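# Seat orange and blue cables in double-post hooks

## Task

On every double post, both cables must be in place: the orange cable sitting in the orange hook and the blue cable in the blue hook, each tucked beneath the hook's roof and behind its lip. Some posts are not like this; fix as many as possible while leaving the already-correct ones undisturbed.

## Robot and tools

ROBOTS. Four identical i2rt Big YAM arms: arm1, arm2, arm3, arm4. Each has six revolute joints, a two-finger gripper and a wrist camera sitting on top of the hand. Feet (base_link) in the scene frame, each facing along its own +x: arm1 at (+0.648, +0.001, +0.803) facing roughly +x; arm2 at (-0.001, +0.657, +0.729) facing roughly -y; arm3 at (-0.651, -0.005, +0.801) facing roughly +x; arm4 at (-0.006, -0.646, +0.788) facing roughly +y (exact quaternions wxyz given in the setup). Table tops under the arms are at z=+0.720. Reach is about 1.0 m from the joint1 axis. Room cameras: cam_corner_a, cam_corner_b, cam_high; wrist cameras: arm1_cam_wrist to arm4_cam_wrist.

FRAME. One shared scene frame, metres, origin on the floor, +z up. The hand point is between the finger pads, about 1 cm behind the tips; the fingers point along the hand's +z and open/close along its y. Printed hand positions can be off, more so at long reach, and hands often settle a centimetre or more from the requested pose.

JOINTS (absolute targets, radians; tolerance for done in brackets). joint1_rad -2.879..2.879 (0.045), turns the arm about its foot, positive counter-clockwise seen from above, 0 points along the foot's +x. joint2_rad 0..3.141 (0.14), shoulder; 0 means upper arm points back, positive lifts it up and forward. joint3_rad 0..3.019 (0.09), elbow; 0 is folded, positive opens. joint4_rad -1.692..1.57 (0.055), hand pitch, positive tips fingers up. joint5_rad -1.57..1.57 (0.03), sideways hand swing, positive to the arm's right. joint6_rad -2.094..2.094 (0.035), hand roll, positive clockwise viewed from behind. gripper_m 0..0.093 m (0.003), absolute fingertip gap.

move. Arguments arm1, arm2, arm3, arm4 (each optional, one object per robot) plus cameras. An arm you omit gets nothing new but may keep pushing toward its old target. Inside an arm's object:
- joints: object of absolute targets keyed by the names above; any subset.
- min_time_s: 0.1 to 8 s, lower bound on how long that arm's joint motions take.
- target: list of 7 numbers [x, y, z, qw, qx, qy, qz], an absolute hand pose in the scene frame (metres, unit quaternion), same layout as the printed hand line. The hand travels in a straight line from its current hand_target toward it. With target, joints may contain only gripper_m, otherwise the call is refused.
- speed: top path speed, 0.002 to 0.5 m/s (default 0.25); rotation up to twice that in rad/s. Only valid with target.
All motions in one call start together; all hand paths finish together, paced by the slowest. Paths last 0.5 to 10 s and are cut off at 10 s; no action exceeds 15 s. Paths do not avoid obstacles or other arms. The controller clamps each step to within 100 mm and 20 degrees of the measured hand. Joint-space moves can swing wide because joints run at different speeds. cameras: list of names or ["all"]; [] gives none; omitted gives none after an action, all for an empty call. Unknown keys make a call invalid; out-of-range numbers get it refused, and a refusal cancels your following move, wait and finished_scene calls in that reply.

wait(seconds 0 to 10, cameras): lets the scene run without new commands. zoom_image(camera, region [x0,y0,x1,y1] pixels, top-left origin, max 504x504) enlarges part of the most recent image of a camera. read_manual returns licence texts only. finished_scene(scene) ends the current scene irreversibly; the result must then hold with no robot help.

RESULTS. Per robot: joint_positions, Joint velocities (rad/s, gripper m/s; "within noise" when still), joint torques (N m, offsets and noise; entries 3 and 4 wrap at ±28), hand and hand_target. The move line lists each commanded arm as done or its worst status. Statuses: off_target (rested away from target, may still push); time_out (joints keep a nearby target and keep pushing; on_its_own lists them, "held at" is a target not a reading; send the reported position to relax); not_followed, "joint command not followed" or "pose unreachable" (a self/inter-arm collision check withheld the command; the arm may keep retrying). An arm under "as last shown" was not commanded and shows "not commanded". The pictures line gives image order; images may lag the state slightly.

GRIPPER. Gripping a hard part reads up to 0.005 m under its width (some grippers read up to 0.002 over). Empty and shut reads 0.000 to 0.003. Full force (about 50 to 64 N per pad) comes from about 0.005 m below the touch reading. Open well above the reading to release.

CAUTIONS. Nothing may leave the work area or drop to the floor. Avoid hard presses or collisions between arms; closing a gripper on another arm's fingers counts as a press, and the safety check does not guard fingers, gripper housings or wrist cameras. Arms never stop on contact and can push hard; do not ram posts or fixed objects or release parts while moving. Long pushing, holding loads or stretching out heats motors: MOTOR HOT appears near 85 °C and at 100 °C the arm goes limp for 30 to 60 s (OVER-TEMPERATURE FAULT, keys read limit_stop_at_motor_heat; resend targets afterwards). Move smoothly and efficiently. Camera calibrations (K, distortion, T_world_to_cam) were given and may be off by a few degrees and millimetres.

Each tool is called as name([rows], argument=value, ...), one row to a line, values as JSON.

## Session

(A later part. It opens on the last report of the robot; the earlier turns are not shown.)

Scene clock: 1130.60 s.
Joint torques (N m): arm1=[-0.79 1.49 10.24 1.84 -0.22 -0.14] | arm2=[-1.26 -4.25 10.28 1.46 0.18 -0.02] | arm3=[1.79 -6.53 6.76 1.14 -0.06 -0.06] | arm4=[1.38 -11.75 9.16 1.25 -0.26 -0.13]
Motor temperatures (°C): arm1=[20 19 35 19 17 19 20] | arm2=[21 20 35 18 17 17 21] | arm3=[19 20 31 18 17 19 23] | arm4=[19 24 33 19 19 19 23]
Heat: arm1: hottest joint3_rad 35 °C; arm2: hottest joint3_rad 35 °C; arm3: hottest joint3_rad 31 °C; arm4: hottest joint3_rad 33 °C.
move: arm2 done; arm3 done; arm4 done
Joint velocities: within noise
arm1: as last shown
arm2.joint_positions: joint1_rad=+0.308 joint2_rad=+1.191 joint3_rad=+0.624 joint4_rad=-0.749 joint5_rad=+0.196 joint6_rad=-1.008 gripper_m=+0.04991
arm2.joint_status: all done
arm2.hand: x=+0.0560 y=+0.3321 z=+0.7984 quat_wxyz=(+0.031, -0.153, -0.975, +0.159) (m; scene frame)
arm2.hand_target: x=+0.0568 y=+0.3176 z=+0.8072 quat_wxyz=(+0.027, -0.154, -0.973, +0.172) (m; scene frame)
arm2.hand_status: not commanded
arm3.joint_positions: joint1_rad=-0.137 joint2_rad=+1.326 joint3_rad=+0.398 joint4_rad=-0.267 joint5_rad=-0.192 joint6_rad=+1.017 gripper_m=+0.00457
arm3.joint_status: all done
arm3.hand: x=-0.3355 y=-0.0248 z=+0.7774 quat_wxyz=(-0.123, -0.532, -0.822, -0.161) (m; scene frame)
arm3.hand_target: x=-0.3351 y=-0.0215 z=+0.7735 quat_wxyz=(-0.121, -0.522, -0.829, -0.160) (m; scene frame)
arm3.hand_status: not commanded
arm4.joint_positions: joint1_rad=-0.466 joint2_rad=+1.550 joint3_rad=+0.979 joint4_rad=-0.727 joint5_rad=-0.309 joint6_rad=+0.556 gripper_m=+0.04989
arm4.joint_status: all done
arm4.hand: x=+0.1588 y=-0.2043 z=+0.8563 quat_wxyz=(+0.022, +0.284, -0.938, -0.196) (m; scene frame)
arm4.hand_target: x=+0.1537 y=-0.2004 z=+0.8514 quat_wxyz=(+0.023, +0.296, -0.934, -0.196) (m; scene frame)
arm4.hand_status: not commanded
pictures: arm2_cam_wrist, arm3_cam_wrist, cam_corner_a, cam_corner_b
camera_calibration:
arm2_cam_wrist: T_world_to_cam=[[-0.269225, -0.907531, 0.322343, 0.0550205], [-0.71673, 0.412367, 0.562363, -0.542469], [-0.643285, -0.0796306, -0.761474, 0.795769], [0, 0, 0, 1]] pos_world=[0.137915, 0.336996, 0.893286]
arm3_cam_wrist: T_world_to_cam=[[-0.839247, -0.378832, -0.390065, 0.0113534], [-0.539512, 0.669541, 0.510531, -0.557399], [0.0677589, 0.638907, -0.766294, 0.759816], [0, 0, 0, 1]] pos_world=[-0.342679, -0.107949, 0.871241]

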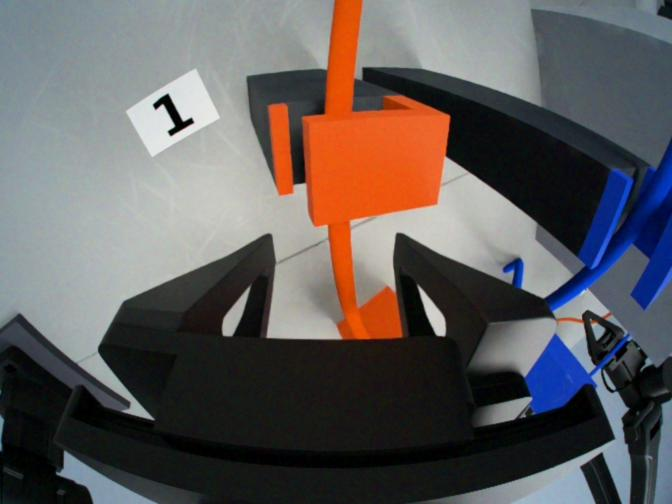

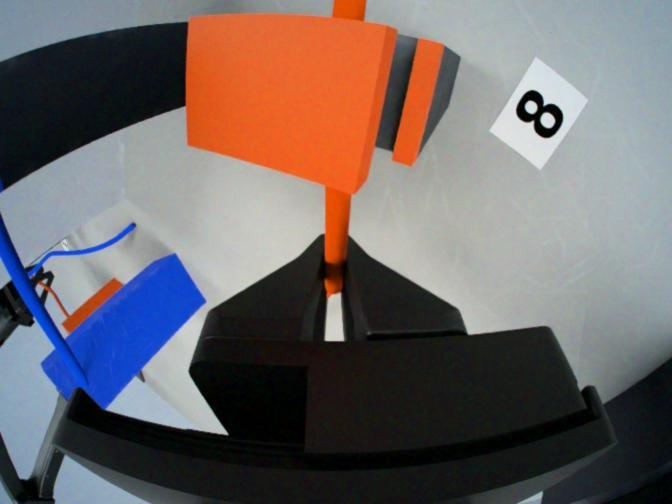

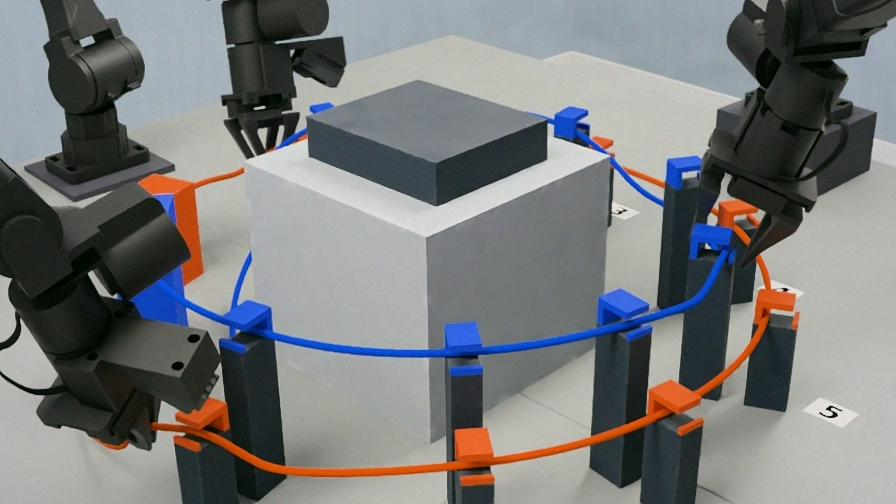

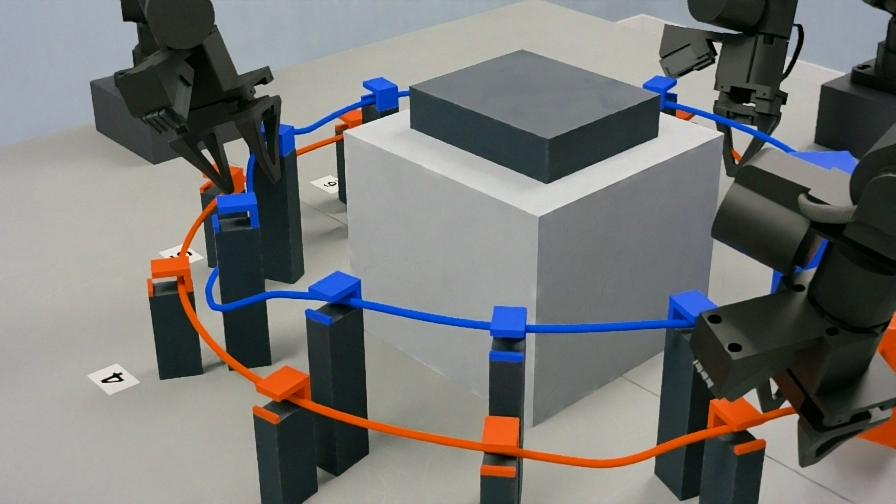

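move(arm3={"joints": {"gripper_m": 0.035}}, arm2={"target": [0.0665, 0.362, 0.890, 0.031, -0.153, -0.975, 0.159], "speed": 0.12}, arm4={"target": [0.174, -0.240, 0.955, 0.022, 0.284, -0.938, -0.196], "speed": 0.12}, cameras=["all"])

zoom_image(camera="cam_corner_a", region=[100, 370, 260, 470])

zoom_image(camera="cam_corner_a", region=[660, 140, 800, 300])

zoom_image(camera="cam_corner_b", region=[650, 370, 810, 480])

zoom_image(camera="arm2_cam_wrist", region=[180, 0, 500, 260])

zoom_image(camera="arm4_cam_wrist", region=[200, 0, 460, 330])

zoom_image(camera="arm3_cam_wrist", region=[160, 0, 440, 330])

zoom_image(camera="cam_corner_b", region=[140, 80, 390, 330])

Scene clock: 1140.13 s.
Joint torques (N m): arm1=[-0.73 1.49 10.22 1.84 -0.22 -0.14] | arm2=[0.09 -3.49 12.62 0.94 0.28 0.11] | arm3=[1.79 -6.48 6.78 1.17 -0.06 -0.06] | arm4=[-0.56 -11.16 14.11 0.25 -0.34 -0.12]
Motor temperatures (°C): arm1=[20 19 35 19 17 19 20] | arm2=[21 20 36 18 17 17 21] | arm3=[19 20 31 18 17 19 22] | arm4=[19 24 33 19 19 19 23]
Heat: arm1: hottest joint3_rad 35 °C; arm2: hottest joint3_rad 36 °C; arm3: hottest joint3_rad 31 °C; arm4: hottest joint3_rad 33 °C.
move: arm2 off_target; arm3 done; arm4 off_target
Joint velocities: within noise
arm1.joint_positions: joint1_rad=-0.354 joint2_rad=+0.630 joint3_rad=+1.355 joint4_rad=-1.444 joint5_rad=-0.278 joint6_rad=-0.720 gripper_m=+0.09396
arm1.joint_status: not commanded
arm1.hand: x=+0.4284 y=+0.0404 z=+1.3081 quat_wxyz=(-0.105, +0.876, +0.211, -0.420) (m; scene frame)
arm1.hand_target: x=+0.4298 y=+0.0399 z=+1.3186 quat_wxyz=(-0.111, +0.871, +0.211, -0.429) (m; scene frame)
arm1.hand_status: not commanded
arm2.joint_positions: joint1_rad=+0.371 joint2_rad=+0.997 joint3_rad=+0.703 joint4_rad=-1.083 joint5_rad=+0.210 joint6_rad=-0.946 gripper_m=+0.04991
arm2.joint_status: not commanded
arm2.hand: x=+0.0591 y=+0.3761 z=+0.8678 quat_wxyz=(+0.042, -0.151, -0.978, +0.138) (m; scene frame)
arm2.hand_target: x=+0.0662 y=+0.3627 z=+0.8898 quat_wxyz=(+0.031, -0.153, -0.975, +0.159) (m; scene frame)
arm2.hand_status: off_target (0.027 m and 2.8 deg from the pose sent, 0.097 m and 0.0 deg at the start)
arm3.joint_positions: joint1_rad=-0.137 joint2_rad=+1.326 joint3_rad=+0.398 joint4_rad=-0.267 joint5_rad=-0.192 joint6_rad=+1.017 gripper_m=+0.03488
arm3.joint_status: all done
arm3.hand: x=-0.3355 y=-0.0248 z=+0.7774 quat_wxyz=(-0.123, -0.532, -0.822, -0.161) (m; scene frame)
arm3.hand_target: x=-0.3351 y=-0.0215 z=+0.7735 quat_wxyz=(-0.121, -0.522, -0.829, -0.160) (m; scene frame)
arm3.hand_status: not commanded
arm4.joint_positions: joint1_rad=-0.530 joint2_rad=+1.379 joint3_rad=+1.027 joint4_rad=-1.015 joint5_rad=-0.325 joint6_rad=+0.493 gripper_m=+0.04989
arm4.joint_status: not commanded
arm4.hand: x=+0.1611 y=-0.2517 z=+0.9335 quat_wxyz=(+0.039, +0.280, -0.942, -0.180) (m; scene frame)
arm4.hand_target: x=+0.1736 y=-0.2409 z=+0.9550 quat_wxyz=(+0.022, +0.284, -0.938, -0.196) (m; scene frame)
arm4.hand_status: off_target (0.028 m and 2.8 deg from the pose sent, 0.106 m and 0.1 deg at the start)
pictures: arm1_cam_wrist, arm2_cam_wrist, arm3_cam_wrist, arm4_cam_wrist, cam_corner_a, cam_corner_b, cam_high
camera_calibration:
arm2_cam_wrist: T_world_to_cam=[[-0.264761, -0.92162, 0.283759, 0.111859], [-0.708564, 0.385525, 0.591022, -0.612597], [-0.654094, -0.0445818, -0.755098, 0.836091], [0, 0, 0, 1]] pos_world=[0.142434, 0.376537, 0.961648]
arm3_cam_wrist: T_world_to_cam=[[-0.839247, -0.378832, -0.390065, 0.0113534], [-0.539512, 0.669541, 0.510531, -0.557399], [0.0677589, 0.638907, -0.766294, 0.759816], [0, 0, 0, 1]] pos_world=[-0.342679, -0.107949, 0.871241]
arm4_cam_wrist: T_world_to_cam=[[0.517152, -0.772627, -0.368241, 0.0653411], [-0.571735, -0.632019, 0.523136, -0.552637], [-0.636924, -0.0600046, -0.768588, 0.928332], [0, 0, 0, 1]] pos_world=[0.241524, -0.243088, 1.02667]

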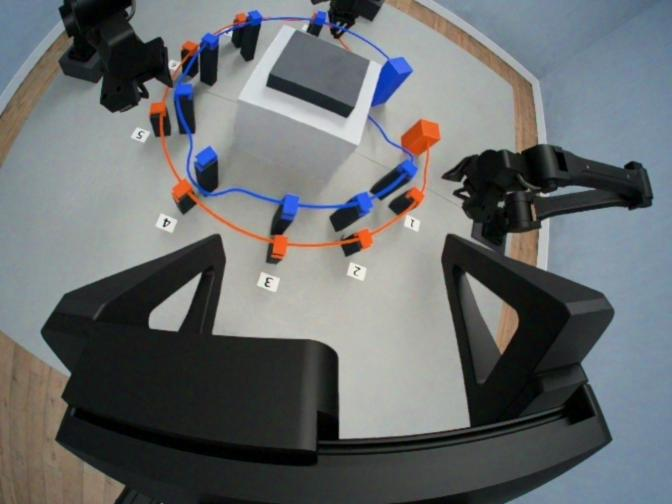

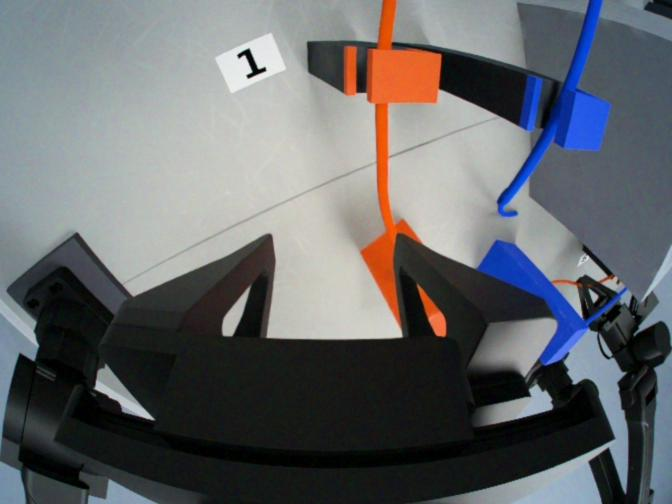

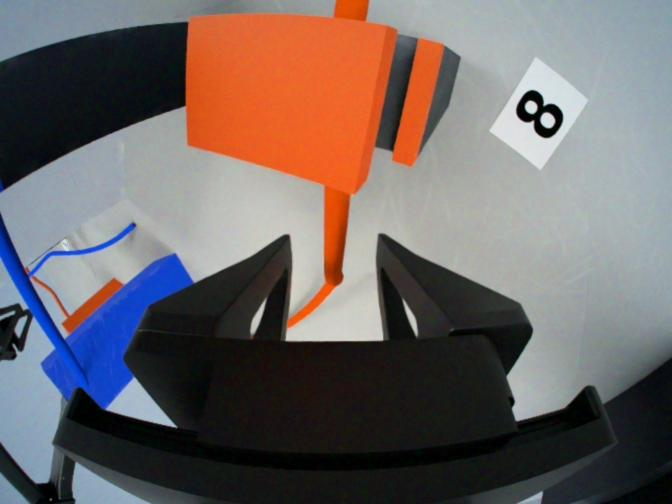

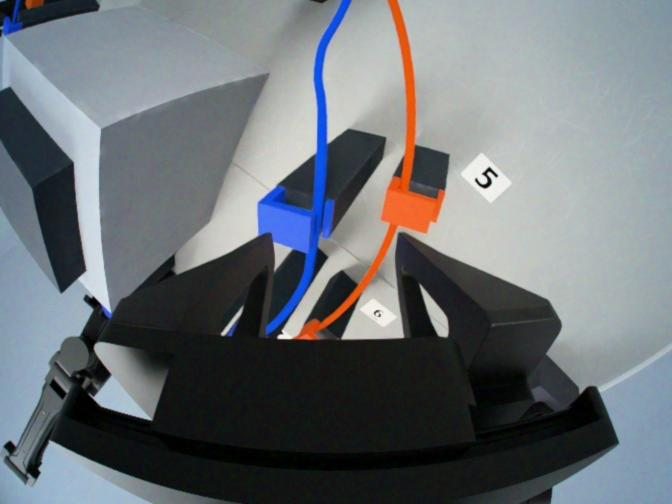

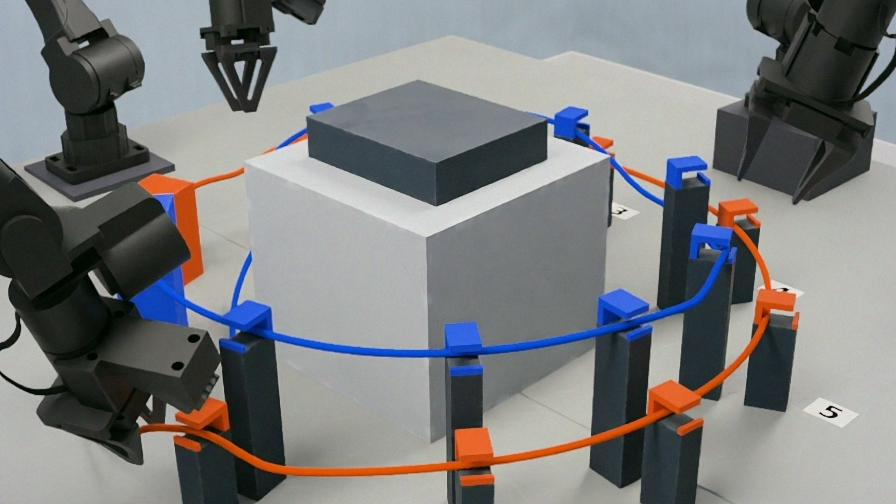

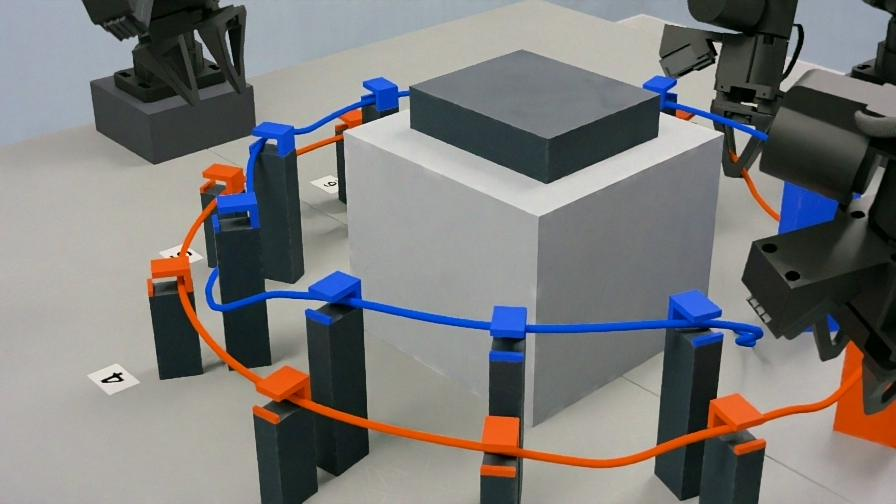

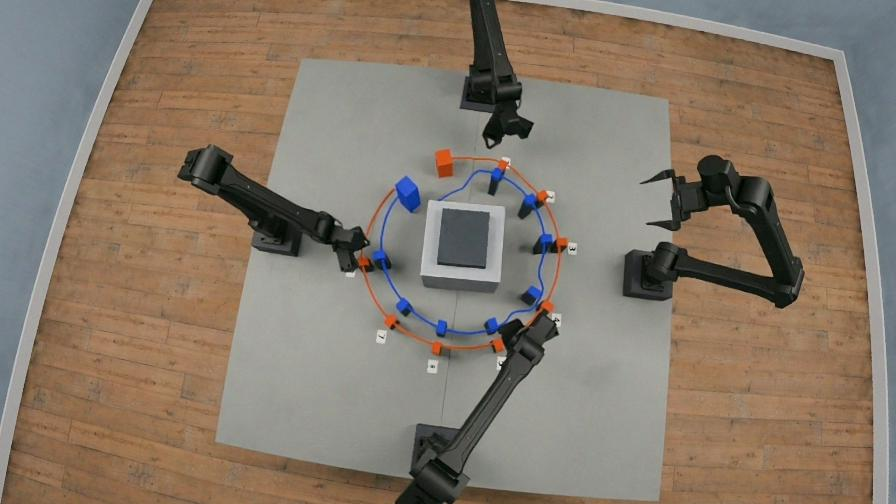

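Scaled by 3.150 from the camera's 896x504 image, which has a finer 1280x720 frame.

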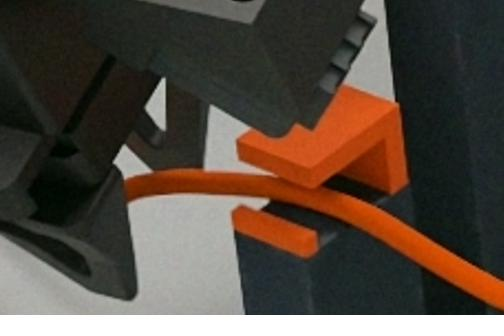

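Scaled by 3.150 from the camera's 896x504 image, which has a finer 1280x720 frame.

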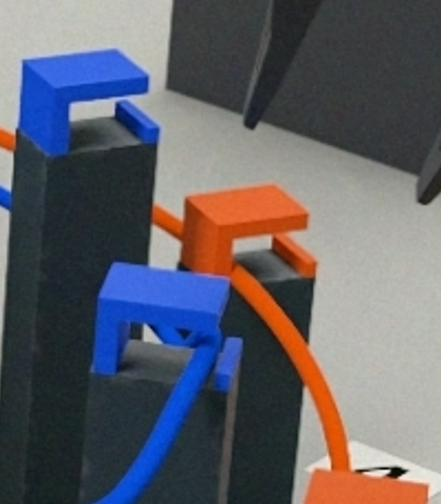

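Scaled by 3.150 from the camera's 896x504 image, which has a finer 1280x720 frame.

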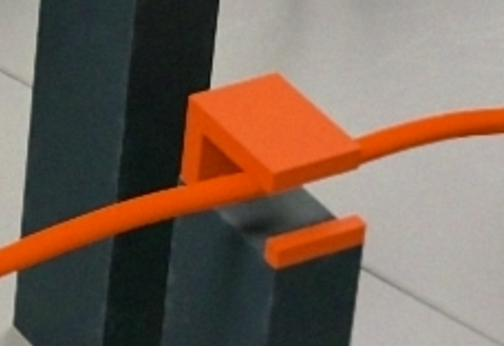

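Scaled by 1.575 from the camera's 672x504 image, which has a finer 960x720 frame.

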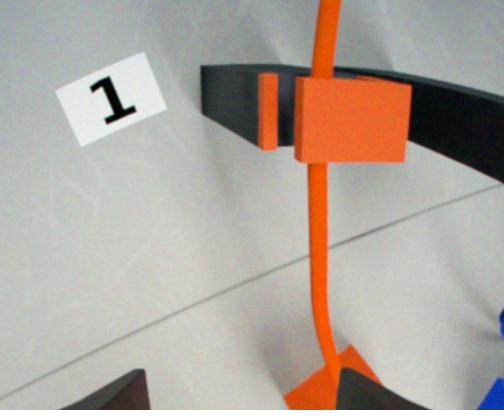

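Scaled by 1.527 from the camera's 672x504 image, which has a finer 960x720 frame.

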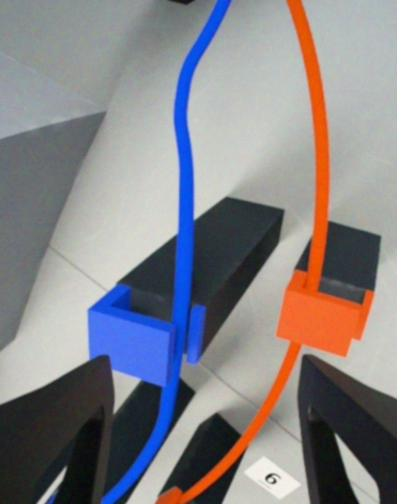

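Scaled by 1.527 from the camera's 672x504 image, which has a finer 960x720 frame.

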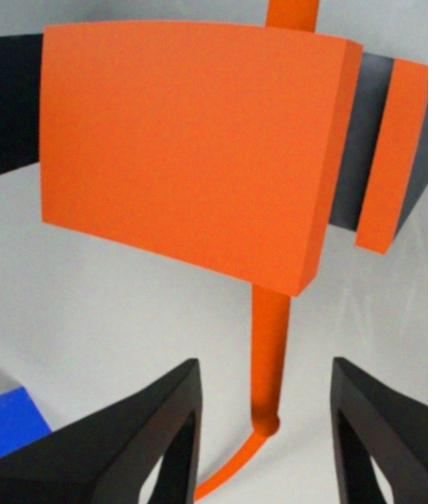

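Scaled by 2.016 from the camera's 896x504 image, which has a finer 1280x720 frame.

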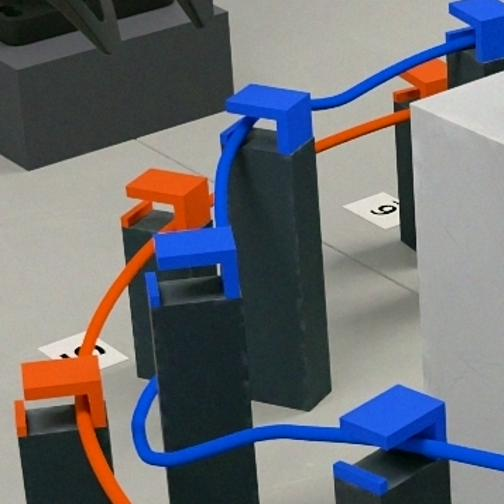

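move(arm3={"target": [-0.372, -0.037, 0.88, -0.123, -0.532, -0.822, -0.161], "speed": 0.12, "joints": {"gripper_m": 0.055}}, arm4={"target": [0.03, -0.40, 1.08, 0.022, 0.284, -0.938, -0.196], "speed": 0.3}, cameras=["arm3_cam_wrist", "cam_corner_a"])

zoom_image(camera="cam_corner_a", region=[80, 350, 280, 480])

zoom_image(camera="arm3_cam_wrist", region=[160, 0, 480, 330])

move(arm1={"target": [0.28, -0.17, 1.02, 0.1488, -0.8442, -0.5072, 0.0894], "speed": 0.35, "joints": {"gripper_m": 0.06}}, cameras=["arm1_cam_wrist", "cam_corner_a", "cam_corner_b", "cam_high"])

zoom_image(camera="arm1_cam_wrist", region=[180, 0, 500, 330])

zoom_image(camera="cam_corner_b", region=[140, 100, 390, 350])

zoom_image(camera="cam_corner_a", region=[580, 120, 800, 320])

Scene clock: 1167.63 s.
Joint torques (N m): arm1=[-0.79 1.49 10.24 1.84 -0.22 -0.14] | arm2=[-0.15 -3.66 12.6 0.79 0.27 0.14] | arm3=[0.21 -5.36 13.93 0.1 -0.14 -0.07] | arm4=[1.85 -1.14 12.86 0.49 -0.02 0.13]
Motor temperatures (°C): arm1=[20 19 35 19 17 19 20] | arm2=[21 20 39 18 17 17 21] | arm3=[19 19 31 18 17 19 21] | arm4=[19 23 36 19 19 19 22]
Heat: arm1: hottest joint3_rad 35 °C; arm2: hottest joint3_rad 39 °C; arm3: hottest joint3_rad 31 °C; arm4: hottest joint3_rad 36 °C.
move: arm3 off_target; arm4 done
Joint velocities: within noise
arm1, arm2: as last shown
arm2.joint_positions: joint1_rad=+0.371 joint2_rad=+0.997 joint3_rad=+0.703 joint4_rad=-1.083 joint5_rad=+0.210 joint6_rad=-0.945 gripper_m=+0.04991
arm2.hand_target: x=+0.0662 y=+0.3628 z=+0.8898 quat_wxyz=(+0.031, -0.153, -0.975, +0.159) (m; scene frame)
arm3.joint_positions: joint1_rad=-0.209 joint2_rad=+0.923 joint3_rad=+0.424 joint4_rad=-0.766 joint5_rad=-0.219 joint6_rad=+0.956 gripper_m=+0.05487
arm3.joint_status: all done
arm3.hand: x=-0.3924 y=-0.0295 z=+0.8555 quat_wxyz=(-0.096, -0.540, -0.822, -0.152) (m; scene frame)
arm3.hand_target: x=-0.3727 y=-0.0367 z=+0.8797 quat_wxyz=(-0.123, -0.532, -0.822, -0.161) (m; scene frame)
arm3.hand_status: off_target (0.033 m and 3.4 deg from the pose sent, 0.109 m and 0.1 deg at the start)
arm4.joint_positions: joint1_rad=-0.352 joint2_rad=+0.756 joint3_rad=+0.957 joint4_rad=-1.474 joint5_rad=-0.276 joint6_rad=+0.668 gripper_m=+0.04989
arm4.joint_status: not commanded
arm4.hand: x=+0.0321 y=-0.4031 z=+1.0706 quat_wxyz=(+0.024, +0.284, -0.939, -0.193) (m; scene frame)
arm4.hand_target: x=+0.0301 y=-0.4002 z=+1.0799 quat_wxyz=(+0.022, +0.284, -0.938, -0.196) (m; scene frame)
arm4.hand_status: done (0.010 m and 0.4 deg from the pose sent, 0.246 m and 2.8 deg at the start)
pictures: arm3_cam_wrist, cam_corner_a
camera_calibration:
arm3_cam_wrist: T_world_to_cam=[[-0.862343, -0.366893, -0.348933, -0.0516177], [-0.505465, 0.663947, 0.551071, -0.6462], [0.0294889, 0.651586, -0.758001, 0.80473], [0, 0, 0, 1]] pos_world=[-0.394874, -0.114246, 0.948077]

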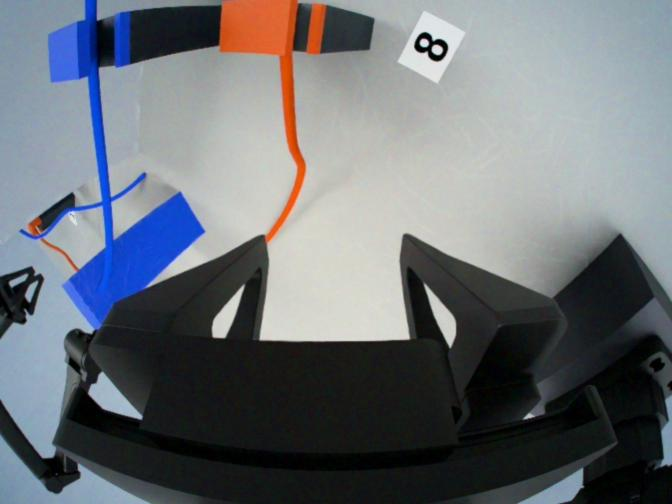

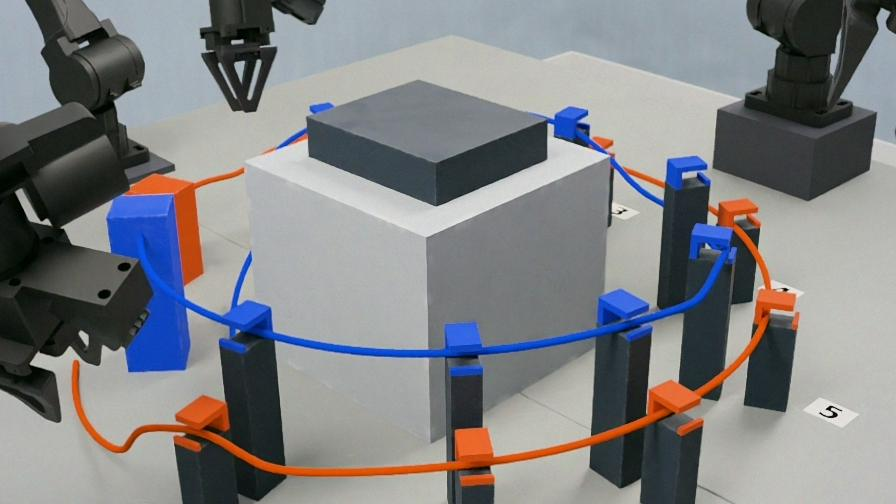

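Scaled by 2.520 from the camera's 896x504 image, which has a finer 1280x720 frame.

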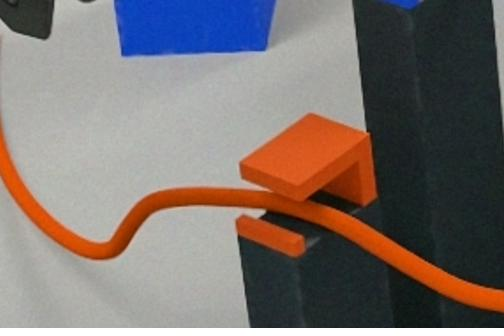

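Scaled by 1.527 from the camera's 672x504 image, which has a finer 960x720 frame.

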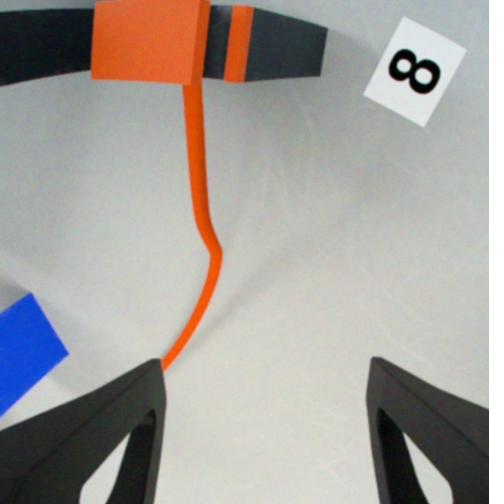

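Scene clock: 1169.87 s.
Joint torques (N m): arm1=[-0.38 -8.06 13.03 0.87 0.31 -0.24] | arm2=[-0.21 -3.6 12.59 0.75 0.27 0.15] | arm3=[0.26 -5.36 13.94 0.12 -0.13 -0.07] | arm4=[1.61 -1.14 12.92 0.43 -0.01 0.16]
Motor temperatures (°C): arm1=[20 19 35 19 17 19 20] | arm2=[21 20 40 18 17 17 21] | arm3=[19 19 32 18 17 19 21] | arm4=[19 23 36 19 19 19 22]
Heat: arm1: hottest joint3_rad 35 °C; arm2: hottest joint3_rad 40 °C; arm3: hottest joint3_rad 32 °C; arm4: hottest joint3_rad 36 °C.
move: arm1 off_target
Joint velocities: within noise
arm1.joint_positions: joint1_rad=+0.576 joint2_rad=+1.309 joint3_rad=+1.092 joint4_rad=-1.246 joint5_rad=+0.295 joint6_rad=-0.535 gripper_m=+0.06007
arm1.joint_status: all done
arm1.hand: x=+0.2937 y=-0.1598 z=+0.9999 quat_wxyz=(-0.148, +0.848, +0.505, -0.060) (m; scene frame)
arm1.hand_target: x=+0.2810 y=-0.1695 z=+1.0202 quat_wxyz=(-0.149, +0.844, +0.507, -0.089) (m; scene frame)
arm1.hand_status: off_target (0.026 m and 3.4 deg from the pose sent, 0.386 m and 51.7 deg at the start)
arm2, arm3: as last shown
arm4.joint_positions: joint1_rad=-0.352 joint2_rad=+0.756 joint3_rad=+0.957 joint4_rad=-1.474 joint5_rad=-0.276 joint6_rad=+0.669 gripper_m=+0.04989
arm4.joint_status: not commanded
arm4.hand: x=+0.0320 y=-0.4031 z=+1.0706 quat_wxyz=(+0.024, +0.284, -0.939, -0.193) (m; scene frame)
arm4.hand_target: x=+0.0300 y=-0.4002 z=+1.0799 quat_wxyz=(+0.022, +0.284, -0.938, -0.196) (m; scene frame)
arm4.hand_status: not commanded
pictures: arm1_cam_wrist, cam_corner_a, cam_corner_b, cam_high
camera_calibration:
arm1_cam_wrist: T_world_to_cam=[[-0.842397, 0.438858, 0.312683, 0.0034468], [0.534333, 0.605272, 0.590029, -0.646664], [0.0696806, 0.664116, -0.744376, 0.953959], [0, 0, 0, 1]] pos_world=[0.281965, -0.243644, 1.09058]

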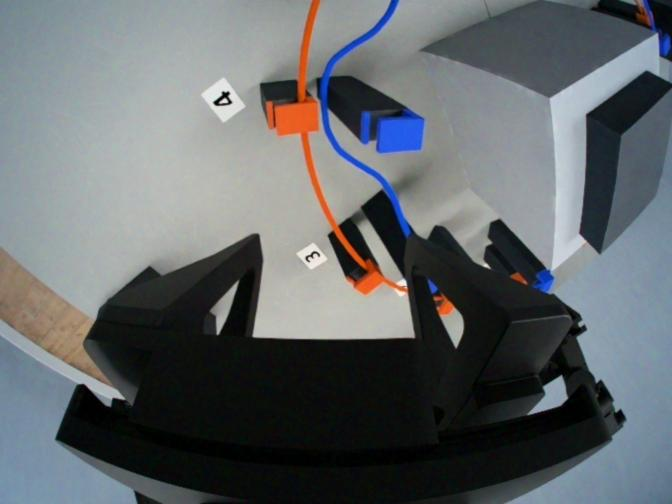

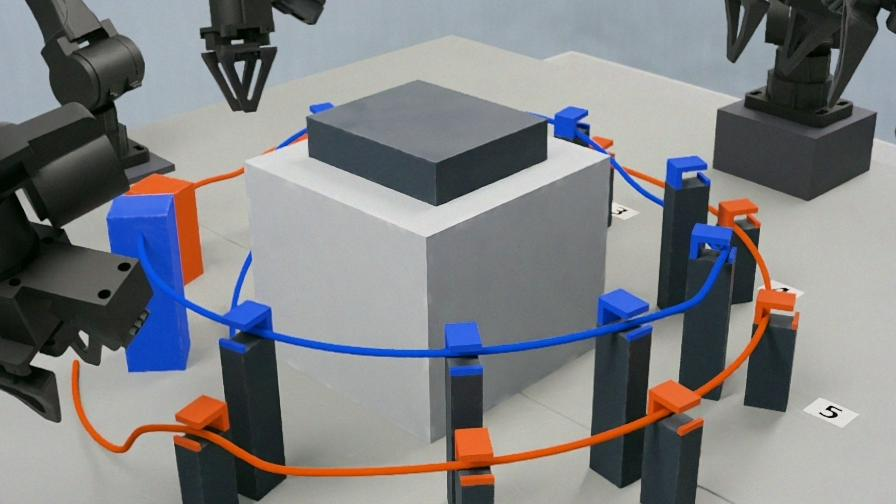

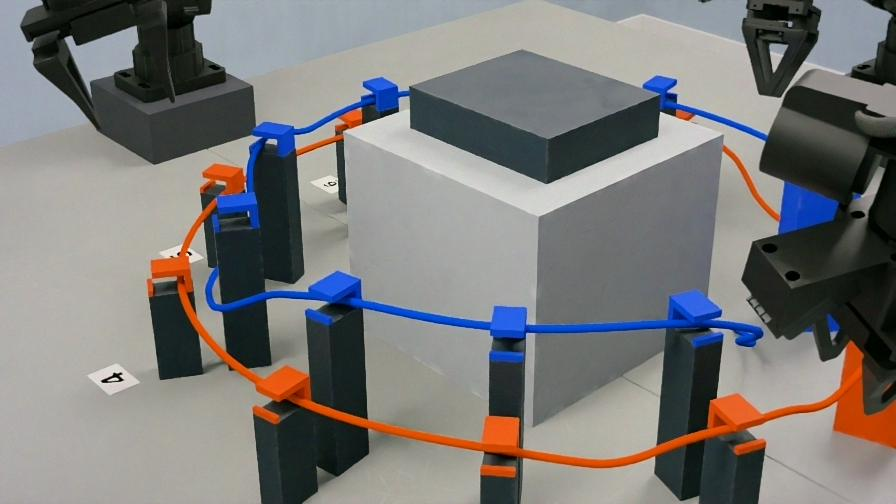

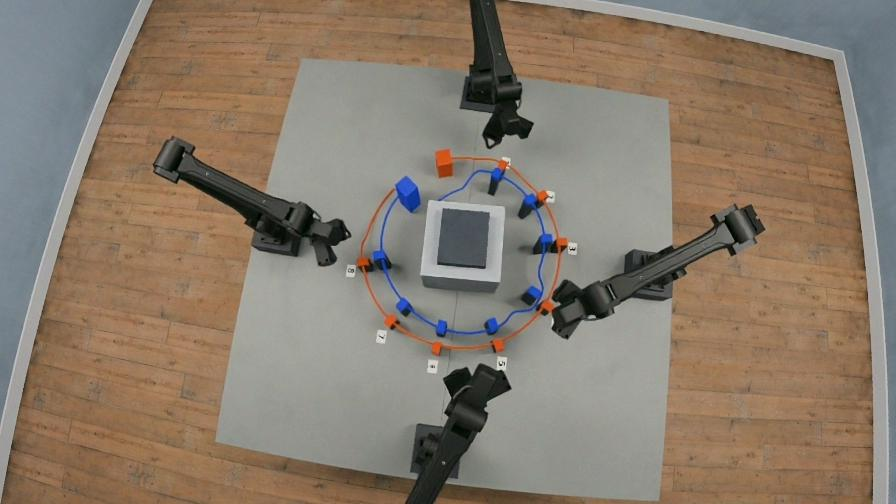

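Scaled by 1.527 from the camera's 672x504 image, which has a finer 960x720 frame.

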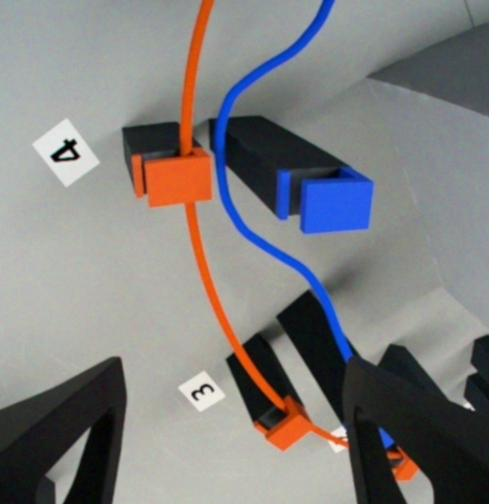

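Scaled by 2.016 from the camera's 896x504 image, which has a finer 1280x720 frame.

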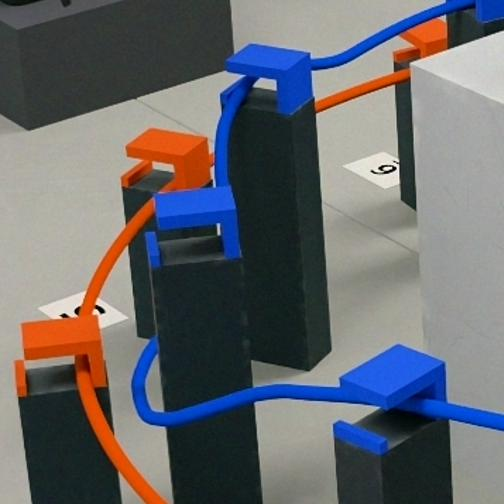

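Scaled by 2.291 from the camera's 896x504 image, which has a finer 1280x720 frame.

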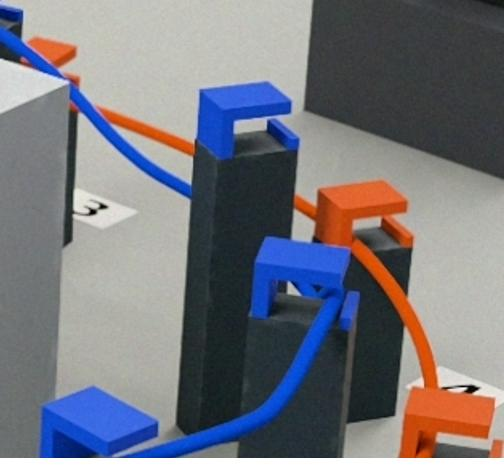

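move(arm1={"target": [0.270, -0.105, 0.950, 0.1439, -0.8164, -0.5507, 0.0971], "speed": 0.2, "joints": {"gripper_m": 0.045}}, cameras=["arm1_cam_wrist", "cam_corner_a", "cam_corner_b"])

zoom_image(camera="arm1_cam_wrist", region=[180, 0, 500, 330])

zoom_image(camera="cam_corner_b", region=[140, 100, 390, 350])

Scene clock: 1237.13 s.
Joint torques (N m): arm1=[-1.44 -7.82 8.88 1.22 -0.09 -0.24] | arm2=[-0.15 -3.55 12.64 0.77 0.28 0.14] | arm3=[0.15 -5.42 13.91 0.12 -0.14 -0.07] | arm4=[1.55 -1.08 12.9 0.44 -0.01 0.16]
Motor temperatures (°C): arm1=[19 20 39 19 17 19 20] | arm2=[21 20 43 18 17 17 21] | arm3=[19 19 44 18 17 19 20] | arm4=[19 21 37 19 19 19 22]
Heat: arm1: hottest joint3_rad 39 °C; arm2: hottest joint3_rad 43 °C; arm3: hottest joint3_rad 44 °C; arm4: hottest joint3_rad 37 °C.
move: arm1 done
Joint velocities: within noise
arm1.joint_positions: joint1_rad=+0.407 joint2_rad=+1.283 joint3_rad=+0.914 joint4_rad=-0.982 joint5_rad=+0.242 joint6_rad=-0.825 gripper_m=+0.04507
arm1.joint_status: all done
arm1.hand: x=+0.2739 y=-0.1061 z=+0.9454 quat_wxyz=(-0.142, +0.818, +0.551, -0.086) (m; scene frame)
arm1.hand_target: x=+0.2701 y=-0.1049 z=+0.9499 quat_wxyz=(-0.144, +0.817, +0.551, -0.097) (m; scene frame)
arm1.hand_status: done (0.006 m and 1.3 deg from the pose sent, 0.078 m and 7.7 deg at the start)
arm2, arm3, arm4: as last shown
pictures: arm1_cam_wrist, cam_corner_a, cam_corner_b
camera_calibration:
arm1_cam_wrist: T_world_to_cam=[[-0.878955, 0.345096, 0.329161, -0.0353934], [0.476069, 0.67576, 0.562767, -0.587177], [-0.0282251, 0.65135, -0.758252, 0.917689], [0, 0, 0, 1]] pos_world=[0.274329, -0.188732, 1.03793]

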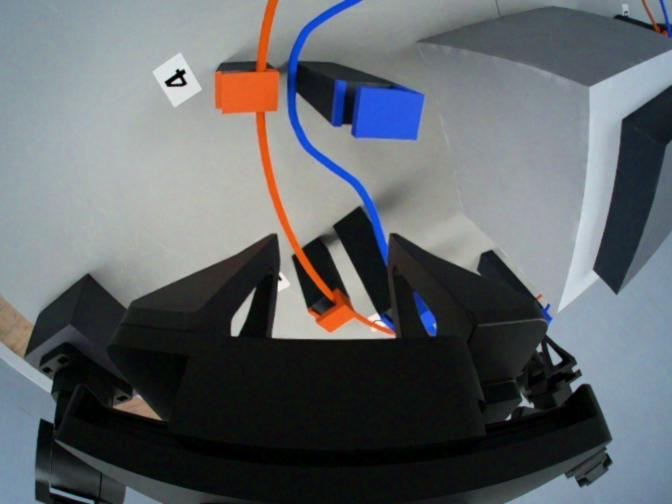

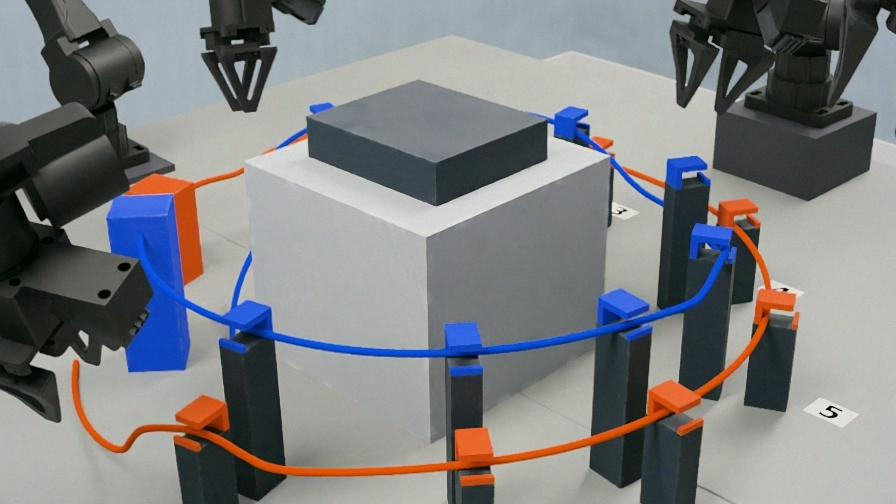

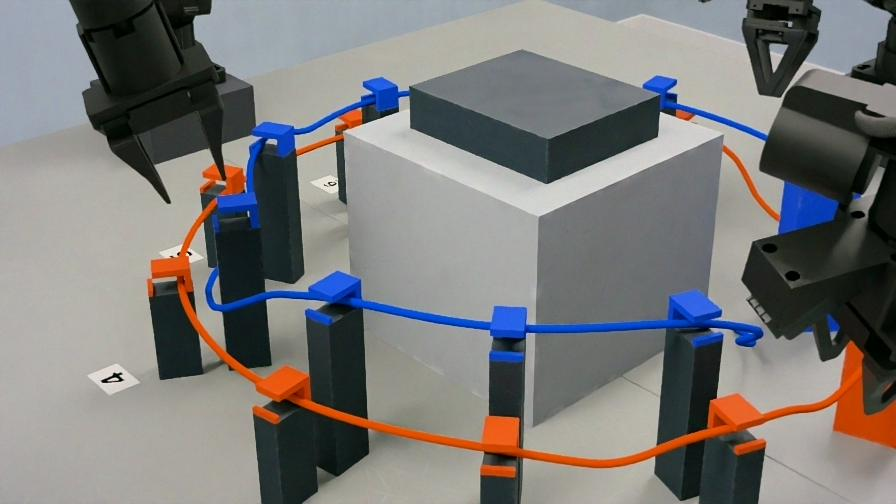

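Scaled by 1.527 from the camera's 672x504 image, which has a finer 960x720 frame.

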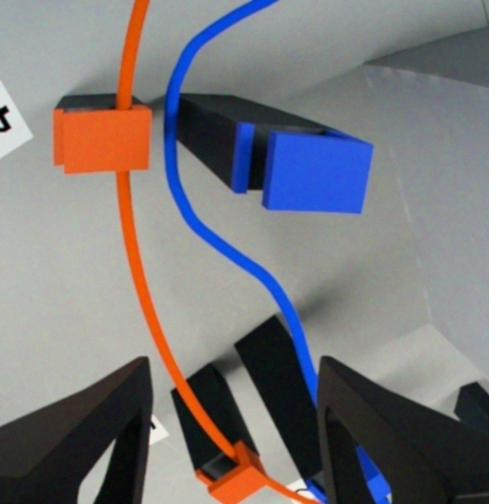

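Scaled by 2.016 from the camera's 896x504 image, which has a finer 1280x720 frame.

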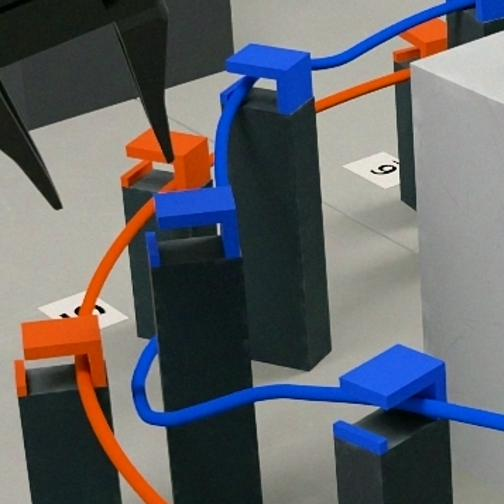

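move(arm1={"target": [0.229, -0.044, 0.847, 0.1228, -0.6964, -0.6964, 0.1228], "speed": 0.15, "joints": {"gripper_m": 0.05}}, cameras=["arm1_cam_wrist", "cam_corner_a", "cam_corner_b"])

zoom_image(camera="arm1_cam_wrist", region=[180, 0, 500, 330])

zoom_image(camera="cam_corner_b", region=[140, 100, 440, 400])

Scene clock: 1332.40 s.
Joint torques (N m): arm1=[-1.38 -7.36 7.71 1.43 -0.26 -0.28] | arm2=[-0.21 -3.55 12.64 0.79 0.28 0.16] | arm3=[0.15 -5.42 13.94 0.13 -0.14 -0.07] | arm4=[1.55 -1.26 12.93 0.44 -0.01 0.15]
Motor temperatures (°C): arm1=[19 21 33 19 17 19 20] | arm2=[21 20 44 18 17 17 21] | arm3=[19 19 49 18 17 19 19] | arm4=[19 20 38 19 19 19 21]
Heat: arm1: hottest joint3_rad 33 °C; arm2: hottest joint3_rad 44 °C; arm3: hottest joint3_rad 49 °C; arm4: hottest joint3_rad 38 °C.
move: arm1 done
Joint velocities: within noise
arm1.joint_positions: joint1_rad=+0.155 joint2_rad=+1.442 joint3_rad=+0.766 joint4_rad=-0.568 joint5_rad=+0.049 joint6_rad=-1.439 gripper_m=+0.04993
arm1.joint_status: all done
arm1.hand: x=+0.2329 y=-0.0461 z=+0.8491 quat_wxyz=(-0.121, +0.699, +0.695, -0.120) (m; scene frame)
arm1.hand_target: x=+0.2292 y=-0.0440 z=+0.8470 quat_wxyz=(-0.123, +0.696, +0.696, -0.123) (m; scene frame)
arm1.hand_status: done (0.005 m and 0.5 deg from the pose sent, 0.125 m and 22.3 deg at the start)
arm2, arm3, arm4: as last shown
pictures: arm1_cam_wrist, cam_corner_a, cam_corner_b
camera_calibration:
arm1_cam_wrist: T_world_to_cam=[[-0.941397, -0.00336205, 0.337283, -0.0687797], [0.193395, 0.813881, 0.547902, -0.469271], [-0.276351, 0.581022, -0.765535, 0.865143], [0, 0, 0, 1]] pos_world=[0.265088, -0.120968, 0.942609]

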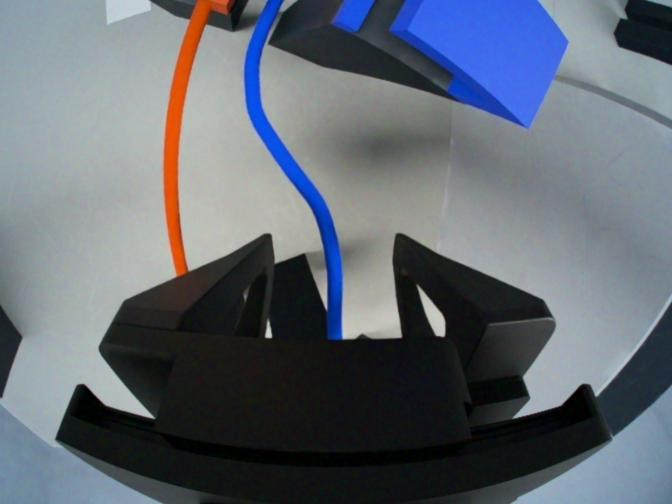

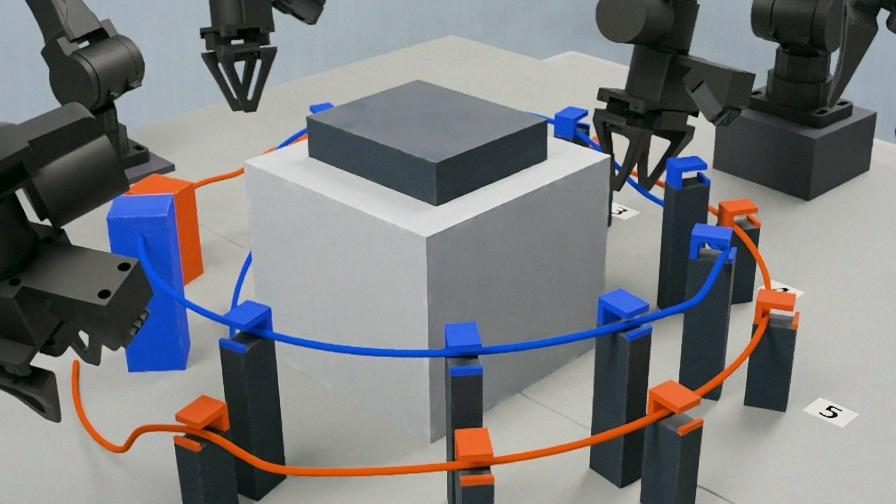

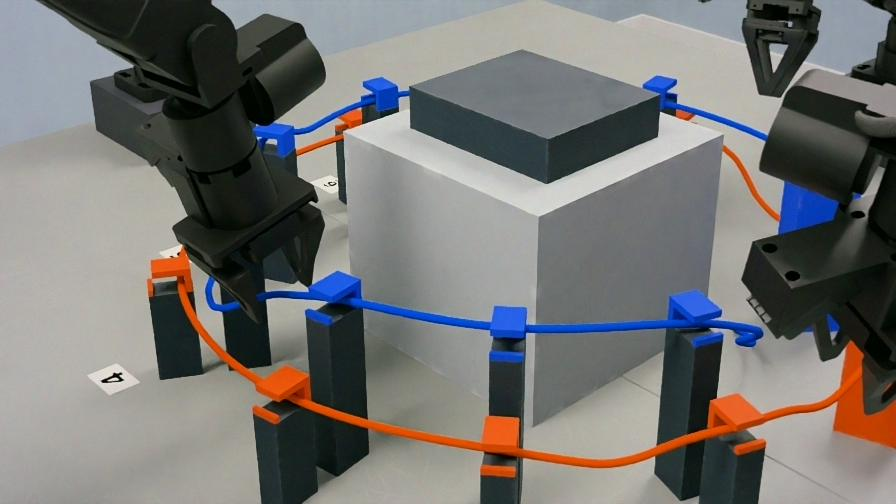

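Scaled by 1.527 from the camera's 672x504 image, which has a finer 960x720 frame.

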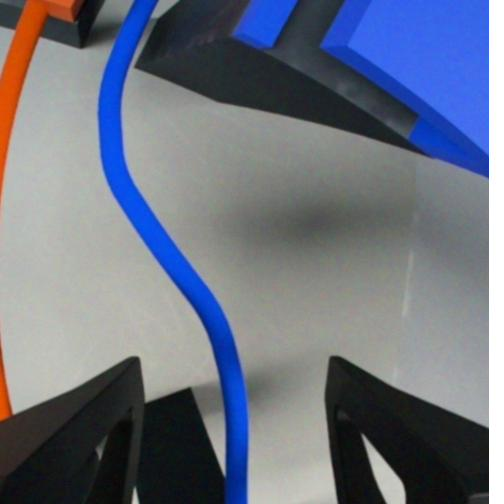

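Scaled by 1.680 from the camera's 896x504 image, which has a finer 1280x720 frame.

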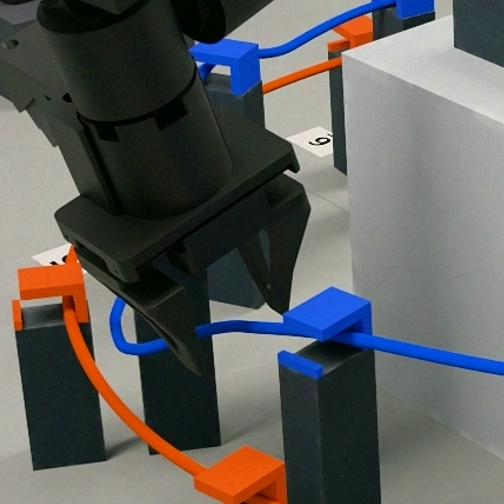

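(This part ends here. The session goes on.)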